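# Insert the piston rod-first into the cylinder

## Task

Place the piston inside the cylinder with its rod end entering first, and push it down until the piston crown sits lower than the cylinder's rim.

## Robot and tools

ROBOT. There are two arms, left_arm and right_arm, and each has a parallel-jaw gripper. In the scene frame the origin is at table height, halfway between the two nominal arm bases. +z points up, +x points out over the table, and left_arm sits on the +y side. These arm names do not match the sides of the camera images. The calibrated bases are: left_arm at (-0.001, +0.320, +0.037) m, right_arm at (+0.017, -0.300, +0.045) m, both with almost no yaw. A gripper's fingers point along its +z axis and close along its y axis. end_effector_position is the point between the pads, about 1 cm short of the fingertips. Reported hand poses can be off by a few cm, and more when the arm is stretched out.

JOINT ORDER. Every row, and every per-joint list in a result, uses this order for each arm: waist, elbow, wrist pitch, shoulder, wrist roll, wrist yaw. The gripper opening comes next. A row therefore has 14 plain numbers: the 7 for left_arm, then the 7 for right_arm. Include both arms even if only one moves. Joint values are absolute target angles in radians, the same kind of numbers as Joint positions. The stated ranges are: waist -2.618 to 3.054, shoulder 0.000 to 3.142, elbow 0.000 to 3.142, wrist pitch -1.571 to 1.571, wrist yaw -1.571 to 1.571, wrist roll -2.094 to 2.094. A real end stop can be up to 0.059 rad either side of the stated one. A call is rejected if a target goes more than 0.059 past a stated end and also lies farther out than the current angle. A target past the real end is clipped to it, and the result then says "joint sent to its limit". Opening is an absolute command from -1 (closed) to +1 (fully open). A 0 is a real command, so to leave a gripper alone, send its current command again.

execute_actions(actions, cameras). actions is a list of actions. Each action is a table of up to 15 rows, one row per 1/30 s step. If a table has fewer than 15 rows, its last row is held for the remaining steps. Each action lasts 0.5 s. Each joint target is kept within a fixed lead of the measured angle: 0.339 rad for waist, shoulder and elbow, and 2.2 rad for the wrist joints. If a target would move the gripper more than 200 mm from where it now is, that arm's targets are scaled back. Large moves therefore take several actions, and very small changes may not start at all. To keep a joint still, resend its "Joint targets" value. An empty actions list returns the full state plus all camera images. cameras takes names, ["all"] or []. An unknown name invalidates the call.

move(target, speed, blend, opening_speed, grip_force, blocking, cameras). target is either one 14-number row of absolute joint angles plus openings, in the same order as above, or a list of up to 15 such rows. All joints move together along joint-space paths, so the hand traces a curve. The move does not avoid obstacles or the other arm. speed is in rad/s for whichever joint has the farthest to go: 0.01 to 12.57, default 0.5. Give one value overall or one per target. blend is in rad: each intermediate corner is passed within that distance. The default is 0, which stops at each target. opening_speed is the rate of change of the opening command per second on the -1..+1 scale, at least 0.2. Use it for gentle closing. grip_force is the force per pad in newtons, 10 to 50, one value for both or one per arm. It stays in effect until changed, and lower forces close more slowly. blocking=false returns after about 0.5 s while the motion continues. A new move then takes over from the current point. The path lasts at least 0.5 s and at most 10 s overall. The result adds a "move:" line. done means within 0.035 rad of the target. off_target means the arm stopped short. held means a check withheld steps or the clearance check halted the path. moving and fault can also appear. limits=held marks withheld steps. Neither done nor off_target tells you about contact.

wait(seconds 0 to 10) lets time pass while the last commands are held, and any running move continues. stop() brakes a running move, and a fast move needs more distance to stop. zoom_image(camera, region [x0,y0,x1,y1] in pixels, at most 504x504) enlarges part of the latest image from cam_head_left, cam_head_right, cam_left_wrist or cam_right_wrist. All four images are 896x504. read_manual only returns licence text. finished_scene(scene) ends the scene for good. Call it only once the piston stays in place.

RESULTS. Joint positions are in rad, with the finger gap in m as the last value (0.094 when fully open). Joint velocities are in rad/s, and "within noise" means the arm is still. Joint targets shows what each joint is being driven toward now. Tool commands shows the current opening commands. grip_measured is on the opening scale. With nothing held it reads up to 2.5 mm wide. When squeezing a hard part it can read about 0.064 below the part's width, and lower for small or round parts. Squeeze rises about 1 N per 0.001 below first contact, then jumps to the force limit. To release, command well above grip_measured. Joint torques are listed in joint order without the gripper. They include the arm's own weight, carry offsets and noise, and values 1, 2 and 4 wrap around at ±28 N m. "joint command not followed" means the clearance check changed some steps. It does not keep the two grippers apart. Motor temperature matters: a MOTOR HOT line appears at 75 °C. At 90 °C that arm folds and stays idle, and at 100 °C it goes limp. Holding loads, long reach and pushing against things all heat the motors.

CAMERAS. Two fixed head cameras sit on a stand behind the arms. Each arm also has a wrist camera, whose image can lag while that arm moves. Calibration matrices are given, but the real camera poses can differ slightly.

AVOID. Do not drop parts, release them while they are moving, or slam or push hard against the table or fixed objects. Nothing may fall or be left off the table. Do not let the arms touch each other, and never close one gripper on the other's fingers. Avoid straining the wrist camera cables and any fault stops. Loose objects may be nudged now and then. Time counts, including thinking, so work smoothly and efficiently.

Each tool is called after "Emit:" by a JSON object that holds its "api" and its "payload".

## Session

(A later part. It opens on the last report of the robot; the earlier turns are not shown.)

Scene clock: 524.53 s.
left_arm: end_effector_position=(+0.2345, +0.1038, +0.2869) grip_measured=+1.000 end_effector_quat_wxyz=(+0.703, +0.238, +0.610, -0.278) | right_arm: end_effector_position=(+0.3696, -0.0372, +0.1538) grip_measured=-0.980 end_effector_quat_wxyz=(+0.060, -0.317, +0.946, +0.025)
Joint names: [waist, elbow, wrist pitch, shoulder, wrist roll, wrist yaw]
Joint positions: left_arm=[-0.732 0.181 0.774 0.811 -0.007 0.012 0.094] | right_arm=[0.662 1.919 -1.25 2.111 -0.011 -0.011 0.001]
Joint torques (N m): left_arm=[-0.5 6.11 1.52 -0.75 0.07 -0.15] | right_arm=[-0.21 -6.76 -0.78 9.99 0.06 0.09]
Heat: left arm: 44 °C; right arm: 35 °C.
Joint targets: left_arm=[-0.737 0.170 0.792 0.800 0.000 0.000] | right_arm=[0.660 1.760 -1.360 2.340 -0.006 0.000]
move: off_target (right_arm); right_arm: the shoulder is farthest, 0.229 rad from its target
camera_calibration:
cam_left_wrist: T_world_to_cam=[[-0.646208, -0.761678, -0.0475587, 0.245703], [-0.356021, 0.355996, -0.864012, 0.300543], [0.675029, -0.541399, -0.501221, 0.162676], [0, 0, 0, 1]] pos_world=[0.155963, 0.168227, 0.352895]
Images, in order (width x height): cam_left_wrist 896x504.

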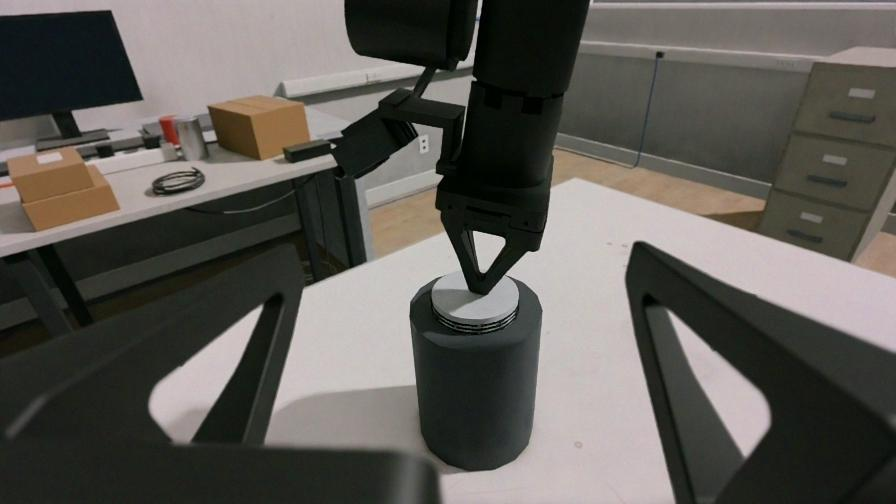

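Emit:
{"api": "move", "payload": {"target": [[-0.737,0.17,0.792,0.80,0,0,1.0,0.660,1.96,-1.226,2.075,-0.006,0.0,-1.0],[-0.737,0.17,0.792,0.80,0,0,1.0,0.722,1.97,-1.236,2.075,-0.006,0.0,-1.0],[-0.737,0.17,0.792,0.80,0,0,1.0,0.722,1.83,-1.30,2.21,-0.006,0.0,-1.0]], "speed": [0.3, 0.3, 0.12], "cameras": ["cam_left_wrist","cam_right_wrist"]}}

Emit:
{"api": "zoom_image", "payload": {"camera": "cam_left_wrist", "region": [425, 295, 478, 345]}}

Emit:
{"api": "zoom_image", "payload": {"camera": "cam_left_wrist", "region": [472, 295, 525, 345]}}

Scene clock: 530.83 s.
left_arm: end_effector_position=(+0.2345, +0.1038, +0.2869) grip_measured=+1.000 end_effector_quat_wxyz=(+0.703, +0.238, +0.610, -0.278) | right_arm: end_effector_position=(+0.3539, -0.0143, +0.1598) grip_measured=-0.980 end_effector_quat_wxyz=(+0.070, -0.347, +0.935, +0.029)
Joint names: [waist, elbow, wrist pitch, shoulder, wrist roll, wrist yaw]
Joint positions: left_arm=[-0.732 0.181 0.774 0.811 -0.007 0.012 0.094] | right_arm=[0.727 1.919 -1.241 2.097 -0.011 -0.007 0.001]
Joint torques (N m): left_arm=[-0.5 6.11 1.53 -0.75 0.07 -0.15] | right_arm=[-0.4 -1.18 -0.13 -1.2 0.06 0.07]
Heat: left arm: 44 °C; right arm: 35 °C.
Joint targets: left_arm=[-0.737 0.170 0.792 0.800 0.000 0.000] | right_arm=[0.722 1.830 -1.300 2.210 -0.006 0.000]
move: off_target (right_arm); right_arm: the shoulder is farthest, 0.113 rad from its target
camera_calibration:
cam_left_wrist: T_world_to_cam=[[-0.646208, -0.761678, -0.0475587, 0.245703], [-0.356021, 0.355996, -0.864012, 0.300543], [0.675029, -0.541399, -0.501221, 0.162676], [0, 0, 0, 1]] pos_world=[0.155963, 0.168227, 0.352895]
cam_right_wrist: T_world_to_cam=[[0.625682, -0.778777, -0.0450352, -0.225645], [-0.66127, -0.56013, 0.498975, 0.154169], [-0.413816, -0.282419, -0.865445, 0.404529], [0, 0, 0, 1]] pos_world=[0.41053, 0.0248746, 0.263009]
Images, in order (width x height): cam_left_wrist 896x504, cam_right_wrist 896x504.

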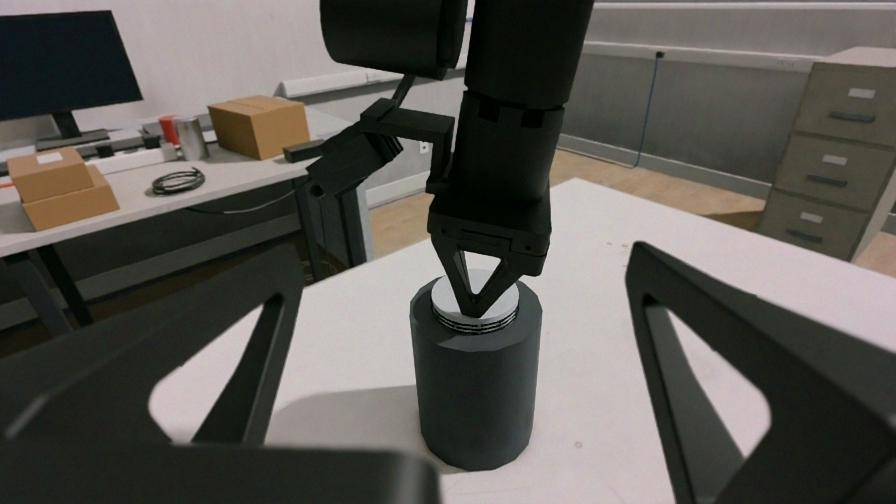

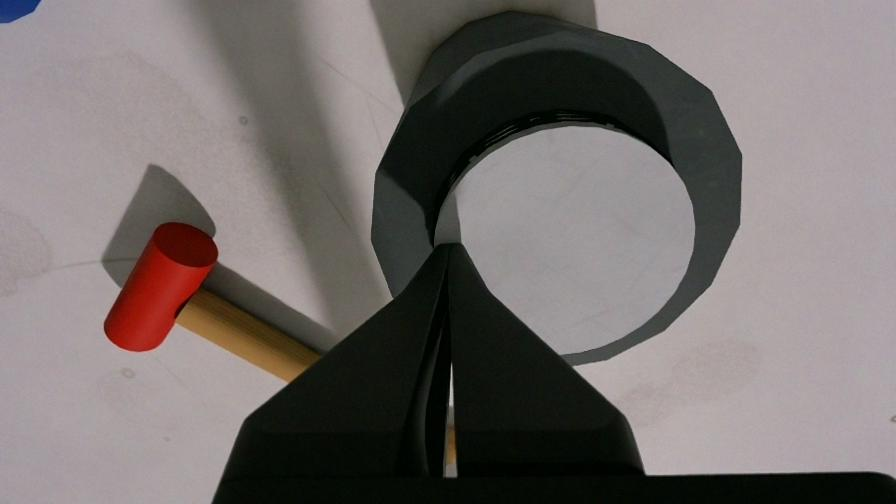

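Scaled by 9.509 from the camera's 896x504 image, which has a finer 1280x720 frame.

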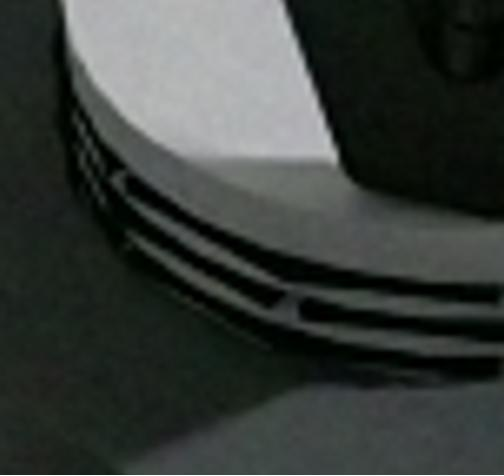

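Scaled by 9.509 from the camera's 896x504 image, which has a finer 1280x720 frame.

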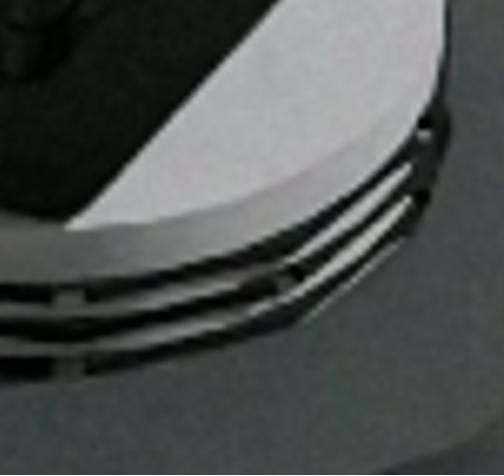

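Emit:
{"api": "move", "payload": {"target": [[-0.737,0.17,0.792,0.80,0,0,1.0,0.722,1.97,-1.236,2.075,-0.006,0.0,-1.0],[-0.737,0.17,0.792,0.80,0,0,1.0,0.664,2.05,-1.32,2.095,-0.006,0.0,-1.0],[-0.737,0.17,0.792,0.80,0,0,1.0,0.664,2.05,-1.32,2.095,-0.006,0.0,0.75],[-0.737,0.17,0.792,0.80,0,0,1.0,0.664,1.900,-1.19,2.079,-0.006,0.0,0.75],[-0.737,0.17,0.792,0.80,0,0,1.0,0.664,1.900,-1.19,2.079,-0.006,0.0,0.55]], "speed": [0.4, 0.5, 0.5, 0.3, 0.3], "cameras": ["cam_left_wrist","cam_right_wrist"]}}

Scene clock: 540.27 s.
left_arm: end_effector_position=(+0.2345, +0.1038, +0.2869) grip_measured=+1.000 end_effector_quat_wxyz=(+0.703, +0.238, +0.610, -0.278) | right_arm: end_effector_position=(+0.3785, -0.0338, +0.1606) grip_measured=+0.552 end_effector_quat_wxyz=(+0.087, -0.314, +0.945, +0.031)
Joint names: [waist, elbow, wrist pitch, shoulder, wrist roll, wrist yaw]
Joint positions: left_arm=[-0.732 0.181 0.774 0.811 -0.007 0.012 0.094] | right_arm=[0.659 1.91 -1.204 2.093 -0.011 -0.005 0.073]
Joint torques (N m): left_arm=[-0.5 6.11 1.53 -0.75 0.08 -0.14] | right_arm=[0.55 4.6 0.72 -12.33 0.04 0.04]
Heat: left arm: 44 °C; right arm: 34 °C.
Joint targets: left_arm=[-0.737 0.170 0.792 0.800 0.000 0.000] | right_arm=[0.664 1.900 -1.190 2.079 -0.006 0.000]
move: done
camera_calibration:
cam_left_wrist: T_world_to_cam=[[-0.646208, -0.761678, -0.0475587, 0.245703], [-0.356021, 0.355996, -0.864012, 0.300543], [0.675029, -0.541399, -0.501221, 0.162676], [0, 0, 0, 1]] pos_world=[0.155963, 0.168227, 0.352895]
cam_right_wrist: T_world_to_cam=[[0.572376, -0.818795, -0.0442652, -0.237452], [-0.710989, -0.52246, 0.47067, 0.183666], [-0.408509, -0.237928, -0.881198, 0.41187], [0, 0, 0, 1]] pos_world=[0.434749, -0.000471151, 0.265982]
Images, in order (width x height): cam_left_wrist 896x504, cam_right_wrist 896x504.

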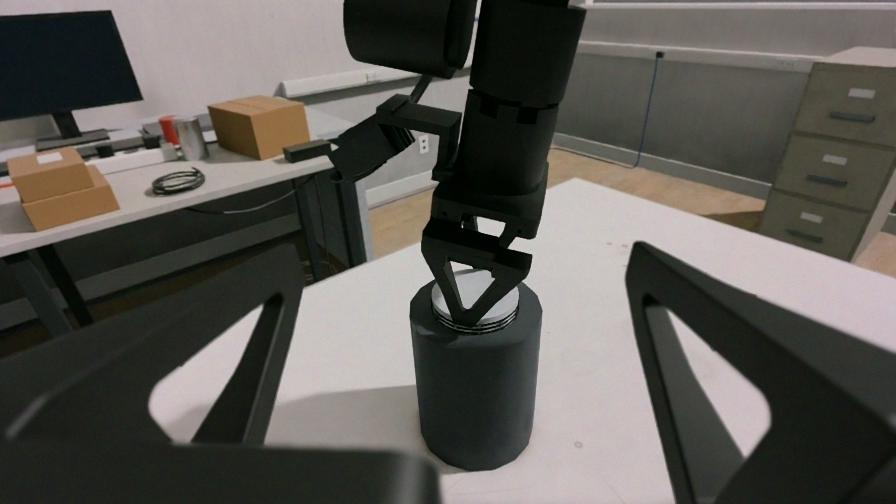

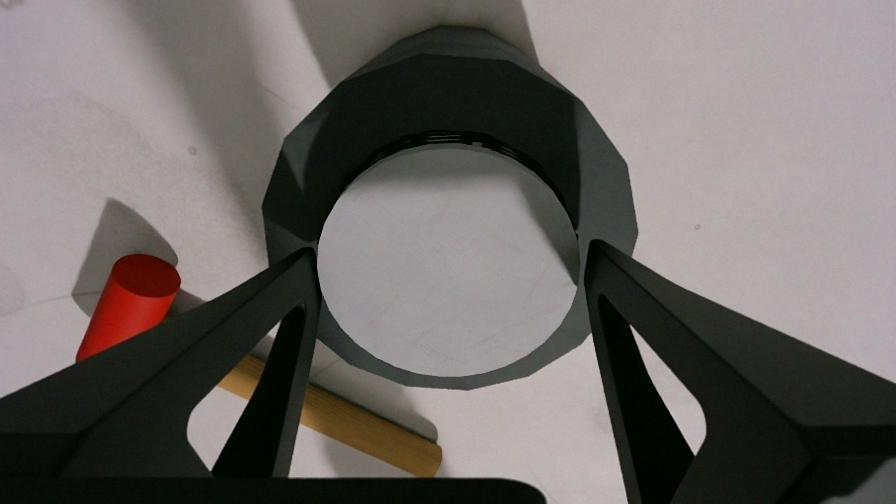

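Emit:
{"api": "move", "payload": {"target": [[-0.737,0.17,0.792,0.80,0,0,1.0,0.630,1.900,-1.19,2.079,-0.006,0.0,0.55],[-0.737,0.17,0.792,0.80,0,0,1.0,0.698,1.900,-1.19,2.079,-0.006,0.0,0.55],[-0.737,0.17,0.792,0.80,0,0,1.0,0.630,1.900,-1.19,2.079,-0.006,0.0,0.55],[-0.737,0.17,0.792,0.80,0,0,1.0,0.698,1.900,-1.19,2.079,-0.006,0.0,0.55],[-0.737,0.17,0.792,0.80,0,0,1.0,0.630,1.900,-1.19,2.079,-0.006,0.0,0.55]], "speed": [0.06, 0.06, 0.06, 0.06, 0.06], "blend": [0.003, 0.003, 0.003, 0.003, 0], "cameras": ["cam_left_wrist","cam_right_wrist"]}}

Emit:
{"api": "zoom_image", "payload": {"camera": "cam_left_wrist", "region": [395, 240, 560, 350]}}

Scene clock: 546.57 s.
left_arm: end_effector_position=(+0.2345, +0.1038, +0.2869) grip_measured=+1.000 end_effector_quat_wxyz=(+0.703, +0.238, +0.610, -0.278) | right_arm: end_effector_position=(+0.3793, -0.0347, +0.1606) grip_measured=+0.552 end_effector_quat_wxyz=(+0.085, -0.310, +0.946, +0.038)
Joint names: [waist, elbow, wrist pitch, shoulder, wrist roll, wrist yaw]
Joint positions: left_arm=[-0.732 0.181 0.774 0.811 -0.007 0.012 0.094] | right_arm=[0.649 1.91 -1.203 2.093 -0.011 -0.022 0.073]
Joint torques (N m): left_arm=[-0.5 6.12 1.53 -0.77 0.08 -0.15] | right_arm=[-1.78 4.66 0.72 -12.31 0.05 0.19]
Heat: left arm: 44 °C; right arm: 34 °C.
Joint targets: left_arm=[-0.737 0.170 0.792 0.800 0.000 0.000] | right_arm=[0.630 1.900 -1.190 2.079 -0.006 0.000]
move: done
camera_calibration:
cam_left_wrist: T_world_to_cam=[[-0.646208, -0.761678, -0.0475587, 0.245703], [-0.356021, 0.355996, -0.864012, 0.300543], [0.675029, -0.541399, -0.501221, 0.162676], [0, 0, 0, 1]] pos_world=[0.155963, 0.168227, 0.352895]
cam_right_wrist: T_world_to_cam=[[0.566606, -0.821752, -0.0606752, -0.233996], [-0.709996, -0.524264, 0.470162, 0.183375], [-0.418167, -0.223318, -0.880492, 0.416094], [0, 0, 0, 1]] pos_world=[0.436775, -0.0032292, 0.265954]
Images, in order (width x height): cam_left_wrist 896x504, cam_right_wrist 896x504.

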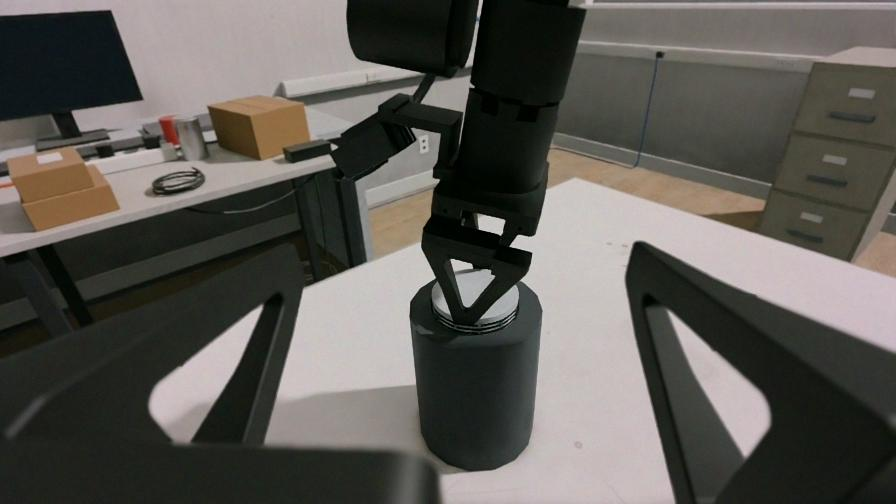

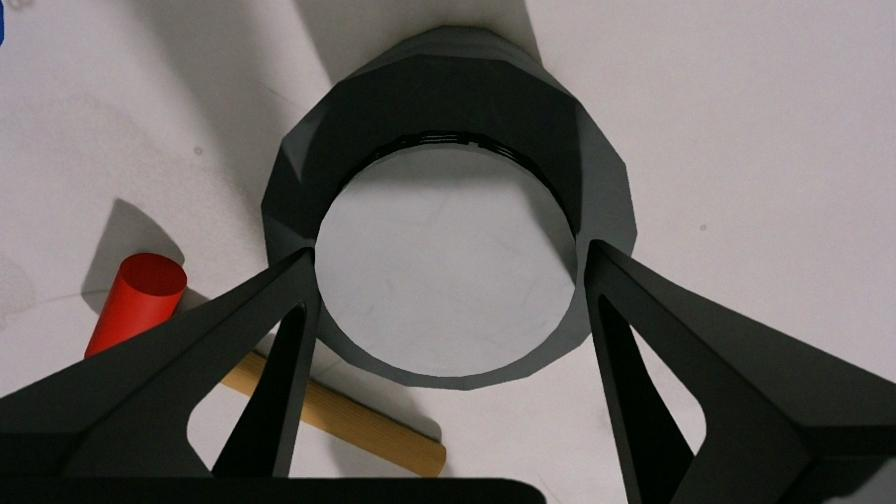

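Scaled by 3.055 from the camera's 896x504 image, which has a finer 1280x720 frame.

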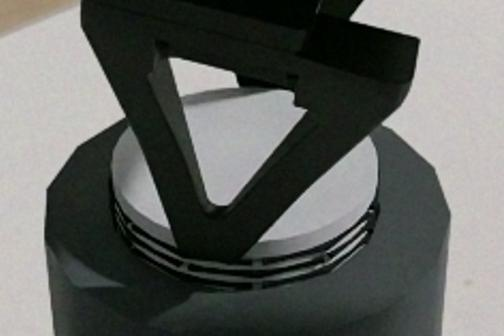

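Emit:
{"api": "zoom_image", "payload": {"camera": "cam_right_wrist", "region": [250, 90, 650, 270]}}

Emit:
{"api": "move", "payload": {"target": [-0.737,0.17,0.792,0.80,0,0,1.0,0.698,1.900,-1.19,2.079,-0.006,0.0,0.55], "speed": 0.1, "cameras": ["cam_right_wrist"]}}

Emit:
{"api": "zoom_image", "payload": {"camera": "cam_right_wrist", "region": [250, 90, 650, 270]}}

Scaled by 1.260 from the camera's 896x504 image, which has a finer 1280x720 frame.

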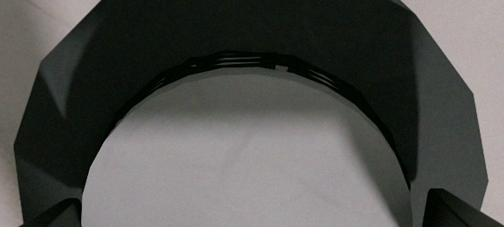

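Scene clock: 548.87 s.
left_arm: end_effector_position=(+0.2345, +0.1038, +0.2869) grip_measured=+1.000 end_effector_quat_wxyz=(+0.703, +0.238, +0.610, -0.278) | right_arm: end_effector_position=(+0.3751, -0.0291, +0.1606) grip_measured=+0.552 end_effector_quat_wxyz=(+0.090, -0.323, +0.942, +0.022)
Joint names: [waist, elbow, wrist pitch, shoulder, wrist roll, wrist yaw]
Joint positions: left_arm=[-0.732 0.181 0.774 0.811 -0.007 0.012 0.094] | right_arm=[0.68 1.91 -1.203 2.093 -0.011 0.015 0.073]
Joint torques (N m): left_arm=[-0.5 6.11 1.52 -0.76 0.08 -0.15] | right_arm=[1.77 4.67 0.74 -12.41 0.05 -0.16]
Heat: left arm: 44 °C; right arm: 34 °C.
Joint targets: left_arm=[-0.737 0.170 0.792 0.800 0.000 0.000] | right_arm=[0.698 1.900 -1.190 2.079 -0.006 0.000]
move: done
camera_calibration:
cam_right_wrist: T_world_to_cam=[[0.58692, -0.809268, -0.0247, -0.239857], [-0.707549, -0.5275, 0.470232, 0.182347], [-0.393573, -0.258512, -0.882197, 0.405563], [0, 0, 0, 1]] pos_world=[0.429415, 0.00692261, 0.266117]
Images, in order (width x height): cam_right_wrist 896x504.

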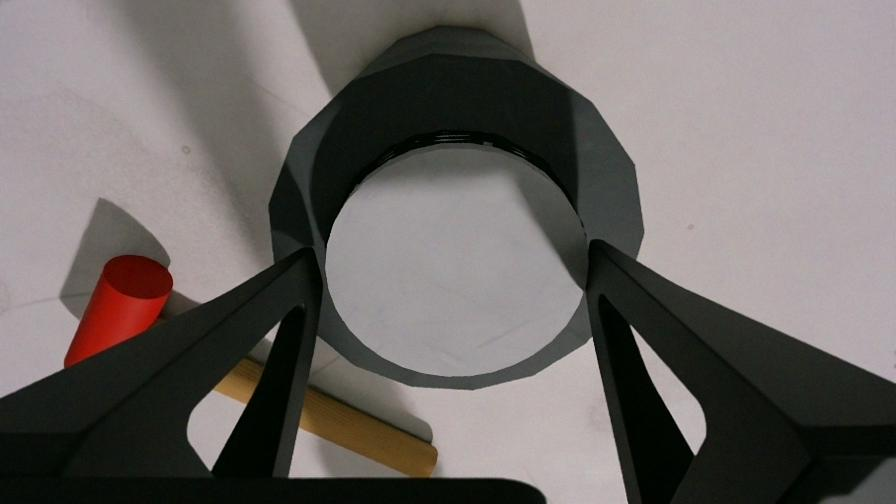

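Scaled by 1.260 from the camera's 896x504 image, which has a finer 1280x720 frame.

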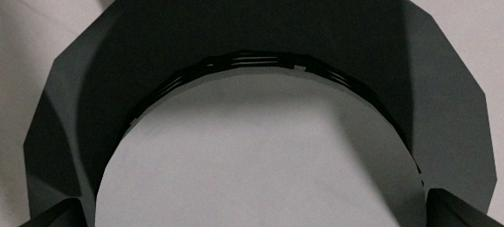

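Emit:
{"api": "move", "payload": {"target": [[-0.737,0.17,0.792,0.80,0,0,1.0,0.625,1.900,-1.19,2.079,-0.006,0.07,0.55],[-0.737,0.17,0.792,0.80,0,0,1.0,0.703,1.900,-1.19,2.079,-0.006,-0.07,0.55],[-0.737,0.17,0.792,0.80,0,0,1.0,0.625,1.900,-1.19,2.079,-0.006,0.07,0.55],[-0.737,0.17,0.792,0.80,0,0,1.0,0.703,1.900,-1.19,2.079,-0.006,-0.07,0.55],[-0.737,0.17,0.792,0.80,0,0,1.0,0.625,1.900,-1.19,2.079,-0.006,0.07,0.55]], "speed": [0.12, 0.12, 0.12, 0.12, 0.12], "blend": [0.003, 0.003, 0.003, 0.003, 0], "cameras": ["cam_left_wrist","cam_right_wrist"]}}

Emit:
{"api": "zoom_image", "payload": {"camera": "cam_left_wrist", "region": [395, 240, 560, 350]}}

Emit:
{"api": "zoom_image", "payload": {"camera": "cam_right_wrist", "region": [250, 90, 650, 270]}}

Scene clock: 556.27 s.
left_arm: end_effector_position=(+0.2345, +0.1038, +0.2869) grip_measured=+1.000 end_effector_quat_wxyz=(+0.703, +0.238, +0.610, -0.278) | right_arm: end_effector_position=(+0.3797, -0.0353, +0.1606) grip_measured=+0.552 end_effector_quat_wxyz=(+0.088, -0.313, +0.945, +0.027)
Joint names: [waist, elbow, wrist pitch, shoulder, wrist roll, wrist yaw]
Joint positions: left_arm=[-0.732 0.181 0.774 0.811 -0.007 0.012 0.094] | right_arm=[0.658 1.91 -1.203 2.093 -0.011 0.003 0.073]
Joint torques (N m): left_arm=[-0.5 6.11 1.52 -0.77 0.07 -0.15] | right_arm=[-3.22 4.67 0.71 -12.37 0.04 0.72]
Heat: left arm: 45 °C; right arm: 34 °C.
Joint targets: left_arm=[-0.737 0.170 0.792 0.800 0.000 0.000] | right_arm=[0.625 1.900 -1.190 2.079 -0.006 0.070]
move: off_target (right_arm); right_arm: the wrist yaw is farthest, 0.067 rad from its target
camera_calibration:
cam_left_wrist: T_world_to_cam=[[-0.646208, -0.761678, -0.0475587, 0.245703], [-0.356021, 0.355996, -0.864012, 0.300543], [0.675029, -0.541399, -0.501221, 0.162676], [0, 0, 0, 1]] pos_world=[0.155963, 0.168227, 0.352895]
cam_right_wrist: T_world_to_cam=[[0.5704, -0.820563, -0.0363312, -0.239962], [-0.714737, -0.517659, 0.470298, 0.185438], [-0.404717, -0.242291, -0.881759, 0.410459], [0, 0, 0, 1]] pos_world=[0.435534, -0.00145998, 0.265997]
Images, in order (width x height): cam_left_wrist 896x504, cam_right_wrist 896x504.

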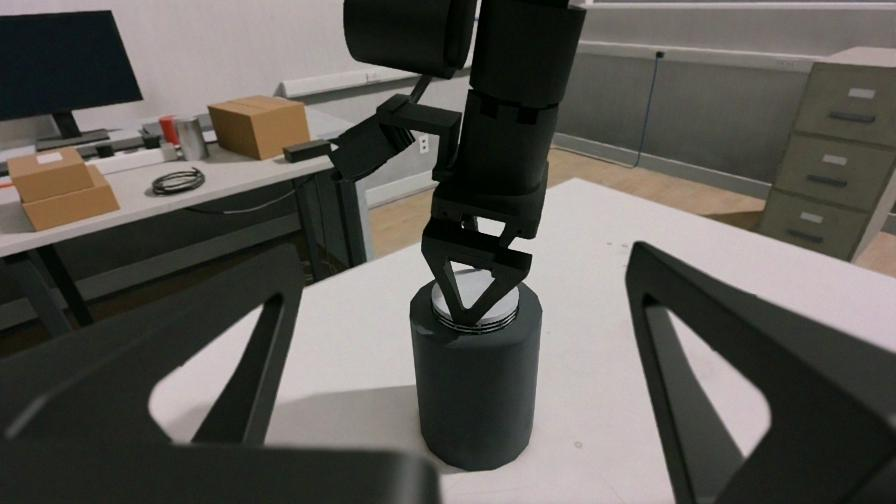

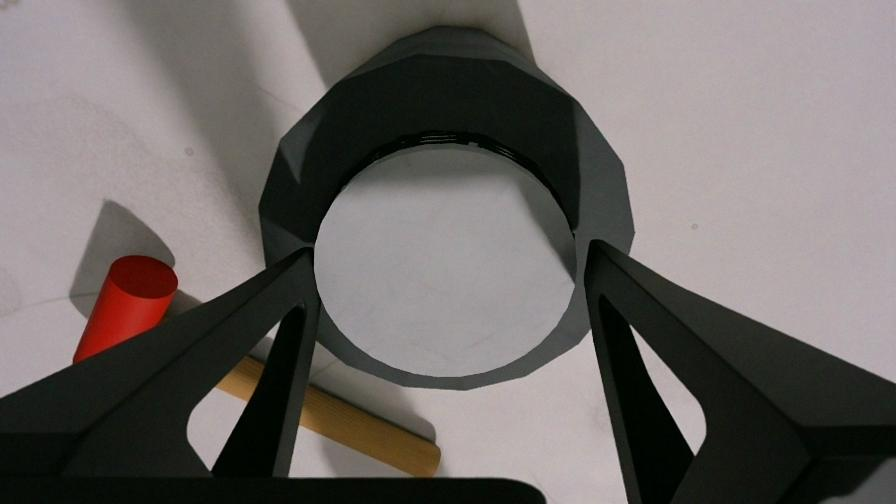

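Scaled by 3.055 from the camera's 896x504 image, which has a finer 1280x720 frame.

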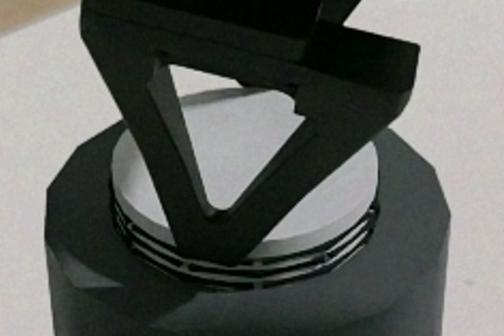

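Scaled by 1.260 from the camera's 896x504 image, which has a finer 1280x720 frame.

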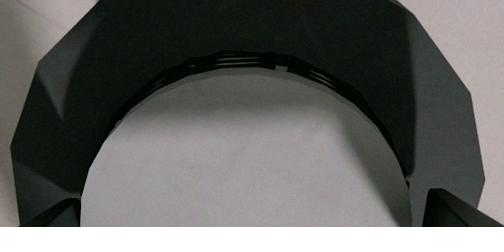

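Emit:
{"api": "execute_actions", "payload": {"actions": [[[-0.737,0.17,0.792,0.80,0,0,1.0,0.664,1.900,-1.19,2.079,-0.006,0.0,0.60]]], "cameras": ["cam_head_left","cam_head_right"]}}

Emit:
{"api": "zoom_image", "payload": {"camera": "cam_head_left", "region": [230, 230, 450, 380]}}

Emit:
{"api": "zoom_image", "payload": {"camera": "cam_head_right", "region": [230, 230, 460, 380]}}

Scene clock: 559.60 s.
left_arm: end_effector_position=(+0.2345, +0.1038, +0.2869) grip_measured=+1.000 end_effector_quat_wxyz=(+0.703, +0.238, +0.610, -0.278) | right_arm: end_effector_position=(+0.3792, -0.0344, +0.1606) grip_measured=+0.598 end_effector_quat_wxyz=(+0.088, -0.314, +0.945, +0.028)
Joint names: [waist, elbow, wrist pitch, shoulder, wrist roll, wrist yaw]
Joint positions: left_arm=[-0.732 0.181 0.774 0.811 -0.007 0.012 0.094] | right_arm=[0.659 1.91 -1.203 2.093 -0.011 0.001 0.075]
Joint torques (N m): left_arm=[-0.5 6.11 1.53 -0.76 0.08 -0.15] | right_arm=[0.64 4.67 0.7 -12.37 0.07 -0.02]
Heat: left arm: 45 °C; right arm: 34 °C.
Joint targets: left_arm=[-0.737 0.170 0.792 0.800 0.000 0.000] | right_arm=[0.664 1.900 -1.190 2.079 -0.006 0.000]
Images, in order (width x height): cam_head_left 896x504, cam_head_right 896x504.

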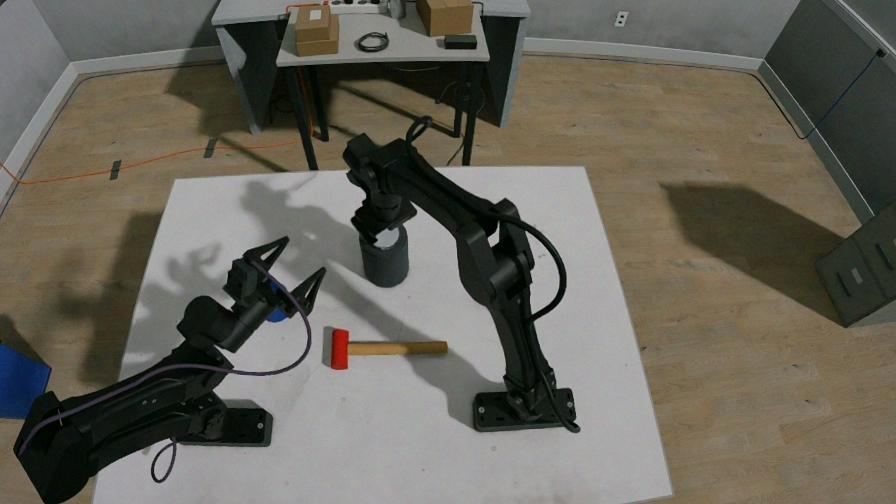

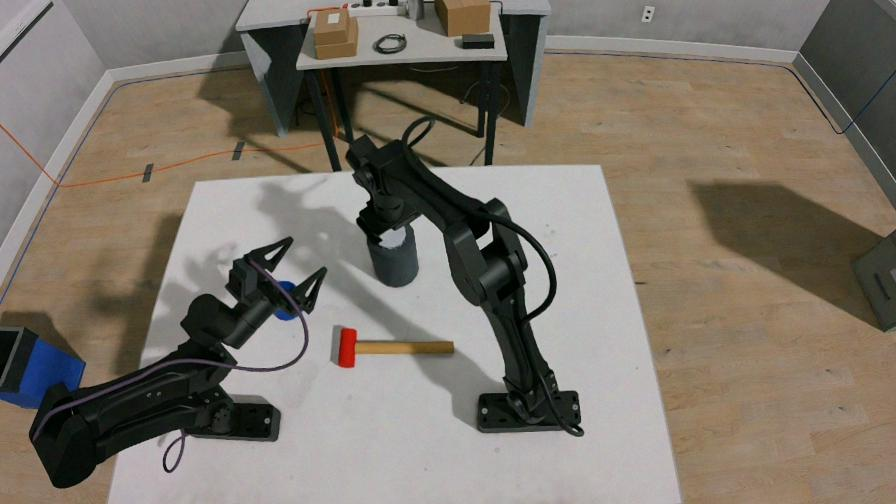

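Scaled by 2.291 from the camera's 896x504 image, which has a finer 1280x720 frame.

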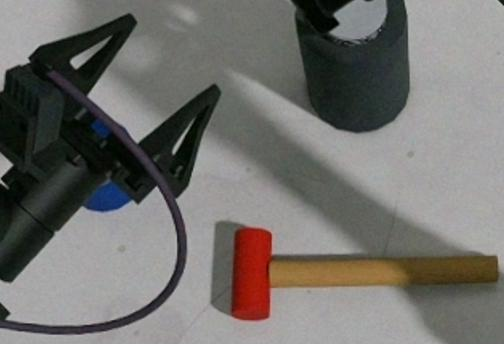

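Scaled by 2.191 from the camera's 896x504 image, which has a finer 1280x720 frame.

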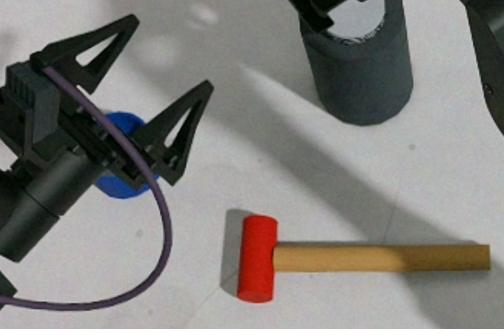

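Emit:
{"api": "move", "payload": {"target": [-0.45,0.17,0.10,0.80,0,0,1.0,0.664,1.900,-1.19,2.079,-0.006,0.0,0.60], "speed": 0.8, "cameras": ["cam_left_wrist","cam_head_left"]}}

Scene clock: 563.47 s.
left_arm: end_effector_position=(+0.2576, +0.1904, +0.1269) grip_measured=+1.000 end_effector_quat_wxyz=(+0.488, +0.197, +0.842, -0.120) | right_arm: end_effector_position=(+0.3792, -0.0344, +0.1606) grip_measured=+0.598 end_effector_quat_wxyz=(+0.088, -0.314, +0.945, +0.028)
Joint names: [waist, elbow, wrist pitch, shoulder, wrist roll, wrist yaw]
Joint positions: left_arm=[-0.455 0.181 0.113 0.811 -0.006 0.008 0.094] | right_arm=[0.659 1.91 -1.203 2.093 -0.011 0.001 0.075]
Joint torques (N m): left_arm=[0.49 6.06 1.21 -0.72 0.08 -0.11] | right_arm=[0.54 4.62 0.7 -12.38 0.06 0]
Heat: left arm: 45 °C; right arm: 35 °C.
Joint targets: left_arm=[-0.450 0.170 0.100 0.800 0.000 0.000] | right_arm=[0.664 1.900 -1.190 2.079 -0.006 0.000]
move: done
camera_calibration:
cam_left_wrist: T_world_to_cam=[[-0.443819, -0.894057, -0.0607234, 0.293696], [-0.820786, 0.432771, -0.372853, 0.182352], [0.359631, -0.115639, -0.925901, 0.167994], [0, 0, 0, 1]] pos_world=[0.219605, 0.203091, 0.241371]
Images, in order (width x height): cam_head_left 896x504, cam_left_wrist 896x504.

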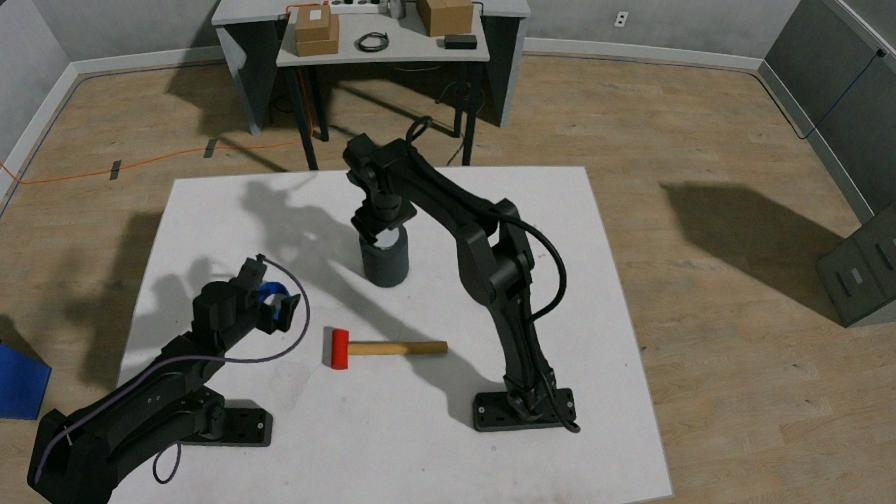

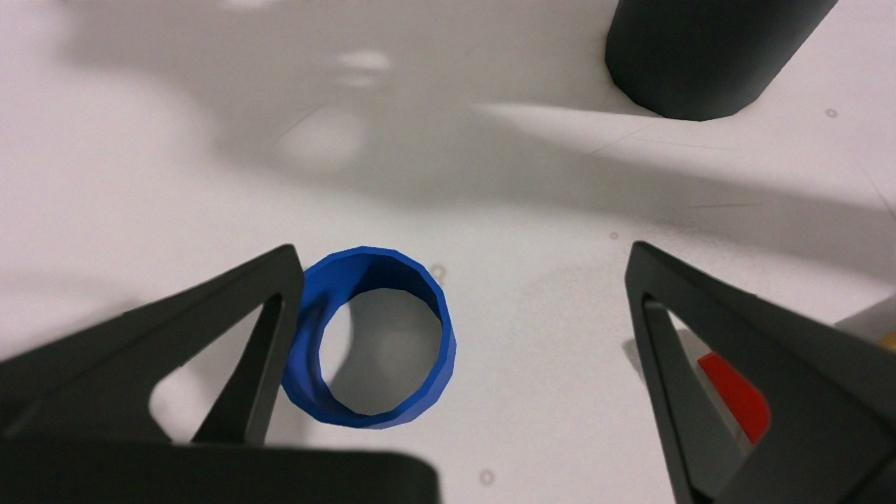

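Emit:
{"api": "zoom_image", "payload": {"camera": "cam_left_wrist", "region": [260, 230, 480, 450]}}

Emit:
{"api": "zoom_image", "payload": {"camera": "cam_head_left", "region": [230, 260, 330, 350]}}

Scaled by 2.291 from the camera's 896x504 image, which has a finer 1280x720 frame.

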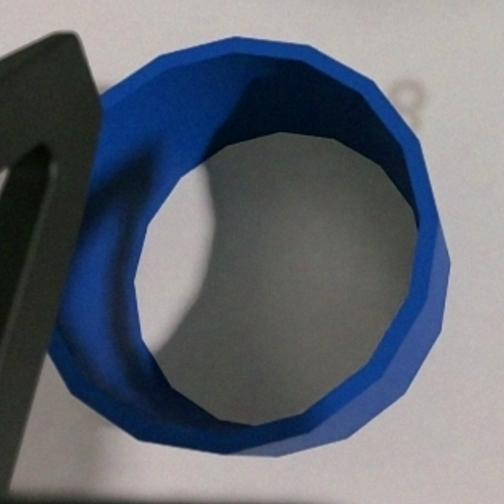

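Scaled by 5.040 from the camera's 896x504 image, which has a finer 1280x720 frame.

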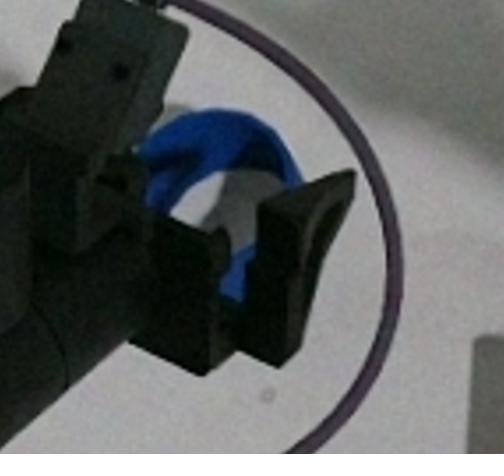

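Emit:
{"api": "move", "payload": {"target": [-0.355,0.17,0.10,0.80,0,0,1.0,0.664,1.900,-1.19,2.079,-0.006,0.0,0.60], "speed": 0.6, "cameras": ["cam_left_wrist","cam_head_left","cam_head_right"]}}

Emit:
{"api": "zoom_image", "payload": {"camera": "cam_left_wrist", "region": [350, 220, 590, 440]}}

Scene clock: 571.63 s.
left_arm: end_effector_position=(+0.2686, +0.2156, +0.1268) grip_measured=+1.000 end_effector_quat_wxyz=(+0.493, +0.157, +0.850, -0.096) | right_arm: end_effector_position=(+0.3792, -0.0344, +0.1606) grip_measured=+0.598 end_effector_quat_wxyz=(+0.088, -0.314, +0.945, +0.028)
Joint names: [waist, elbow, wrist pitch, shoulder, wrist roll, wrist yaw]
Joint positions: left_arm=[-0.361 0.181 0.112 0.811 -0.006 0.007 0.094] | right_arm=[0.659 1.91 -1.203 2.093 -0.011 0.001 0.075]
Joint torques (N m): left_arm=[0.5 6.06 1.21 -0.73 0.07 -0.11] | right_arm=[0.5 4.64 0.7 -12.34 0.05 0]
Heat: left arm: 45 °C; right arm: 35 °C.
Joint targets: left_arm=[-0.355 0.170 0.100 0.800 0.000 0.000] | right_arm=[0.664 1.900 -1.190 2.079 -0.006 0.000]
move: done
camera_calibration:
cam_left_wrist: T_world_to_cam=[[-0.356762, -0.932197, -0.0610682, 0.305956], [-0.858475, 0.352925, -0.372107, 0.207657], [0.36843, -0.0803283, -0.926179, 0.15679], [0, 0, 0, 1]] pos_world=[0.229656, 0.224518, 0.241171]
Images, in order (width x height): cam_head_left 896x504, cam_head_right 896x504, cam_left_wrist 896x504.

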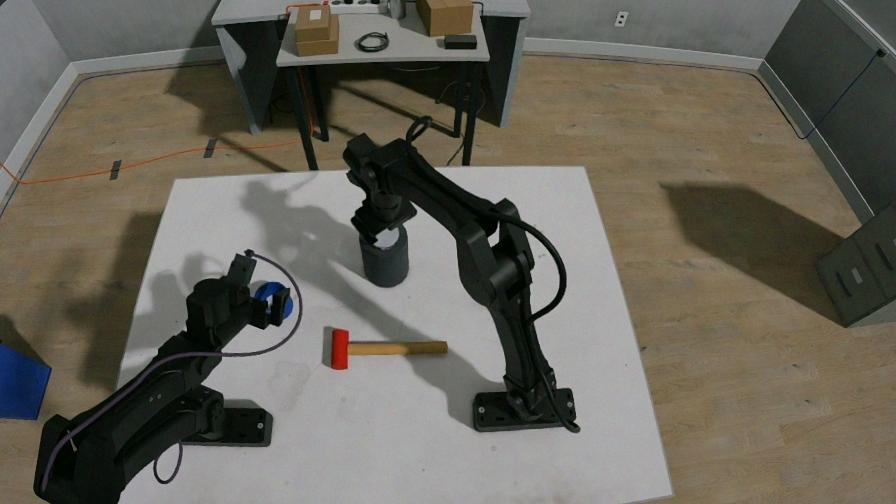

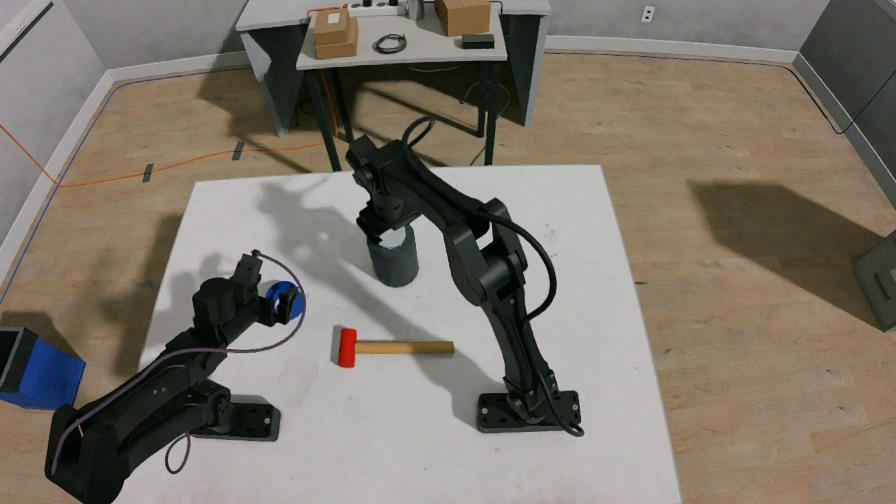

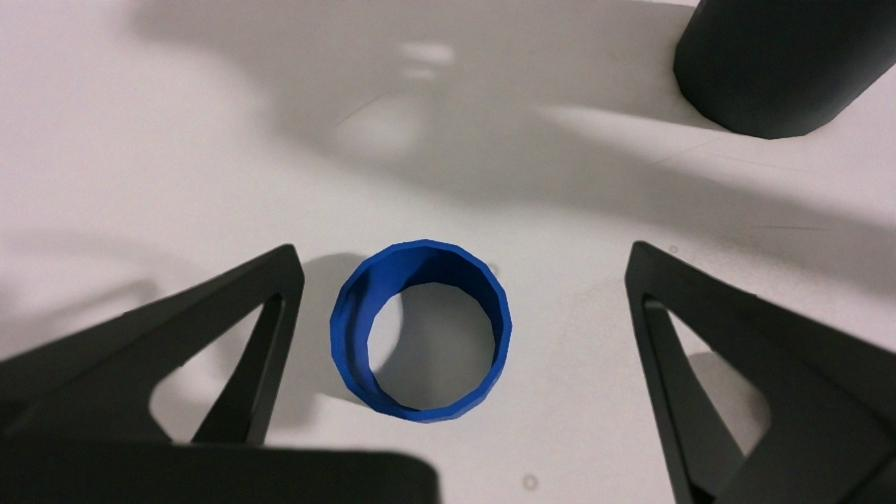

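Scaled by 2.100 from the camera's 896x504 image, which has a finer 1280x720 frame.

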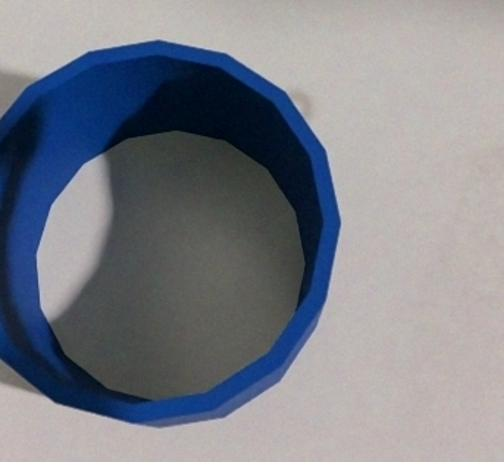

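Emit:
{"api": "zoom_image", "payload": {"camera": "cam_left_wrist", "region": [320, 225, 530, 435]}}

Scaled by 2.400 from the camera's 896x504 image, which has a finer 1280x720 frame.

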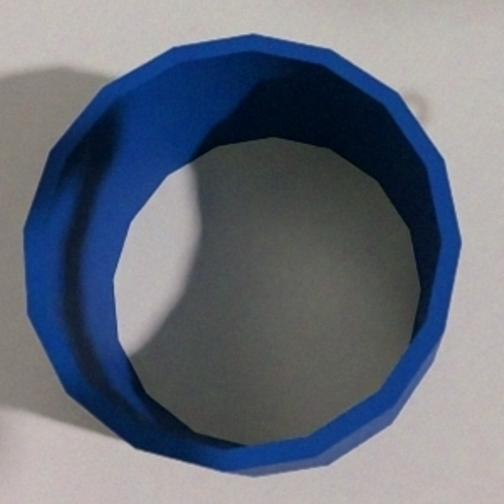

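Emit:
{"api": "move", "payload": {"target": [[-0.737,0.17,0.792,0.80,0,0,1.0,0.667,1.900,-1.19,2.079,-0.006,0.0,0.75],[-0.737,0.17,0.792,0.80,0,0,1.0,0.667,1.509,-0.785,1.771,0.0,0.0,0.75]], "speed": [0.8, 0.5], "cameras": ["cam_left_wrist","cam_right_wrist"]}}

Scene clock: 585.20 s.
left_arm: end_effector_position=(+0.2354, +0.1048, +0.2852) grip_measured=+1.000 end_effector_quat_wxyz=(+0.703, +0.236, +0.612, -0.275) | right_arm: end_effector_position=(+0.3803, -0.0334, +0.1894) grip_measured=+0.748 end_effector_quat_wxyz=(+0.231, -0.304, +0.921, +0.075)
Joint names: [waist, elbow, wrist pitch, shoulder, wrist roll, wrist yaw]
Joint positions: left_arm=[-0.732 0.178 0.772 0.811 -0.006 0.004 0.094] | right_arm=[0.659 1.524 -0.801 1.803 -0.007 0 0.082]
Joint torques (N m): left_arm=[-0.5 6.3 1.55 -0.76 0.06 -0.08] | right_arm=[0.76 4.78 1.28 -12.21 0.08 0.01]
Heat: left arm: 45 °C; right arm: 35 °C.
Joint targets: left_arm=[-0.737 0.170 0.792 0.800 0.000 0.000] | right_arm=[0.667 1.509 -0.785 1.771 0.000 0.000]
move: done
camera_calibration:
cam_left_wrist: T_world_to_cam=[[-0.640739, -0.766265, -0.0478742, 0.246148], [-0.361452, 0.356078, -0.86172, 0.299554], [0.677353, -0.534833, -0.505121, 0.161697], [0, 0, 0, 1]] pos_world=[0.156465, 0.168431, 0.351592]
cam_right_wrist: T_world_to_cam=[[0.579516, -0.81369, -0.045499, -0.239199], [-0.795973, -0.577112, 0.182671, 0.25666], [-0.174895, -0.0696447, -0.982121, 0.374043], [0, 0, 0, 1]] pos_world=[0.408333, -0.0204622, 0.309587]
Images, in order (width x height): cam_left_wrist 896x504, cam_right_wrist 896x504.

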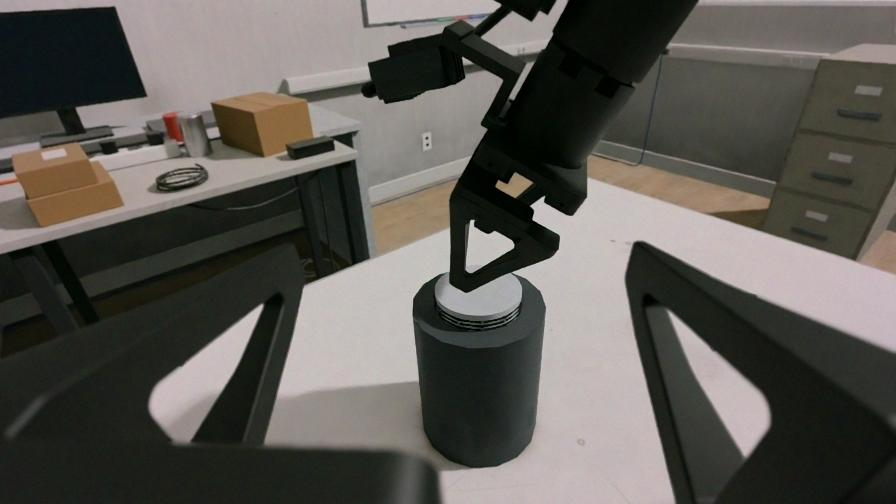

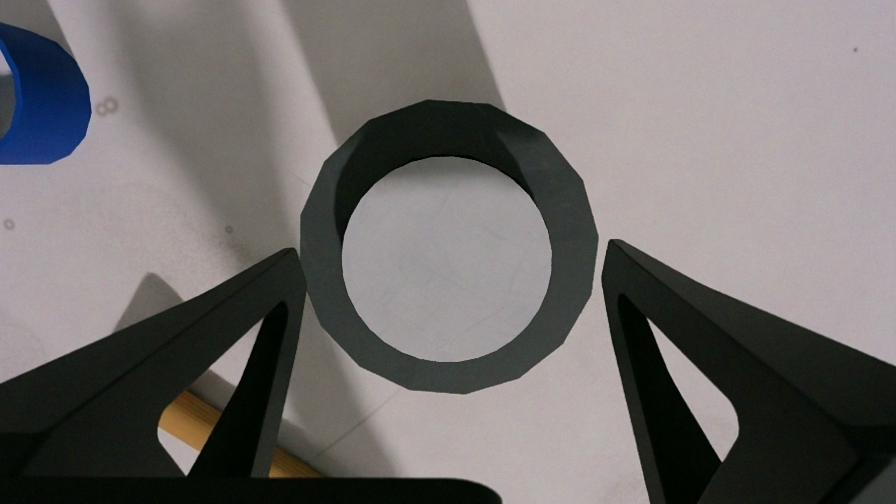

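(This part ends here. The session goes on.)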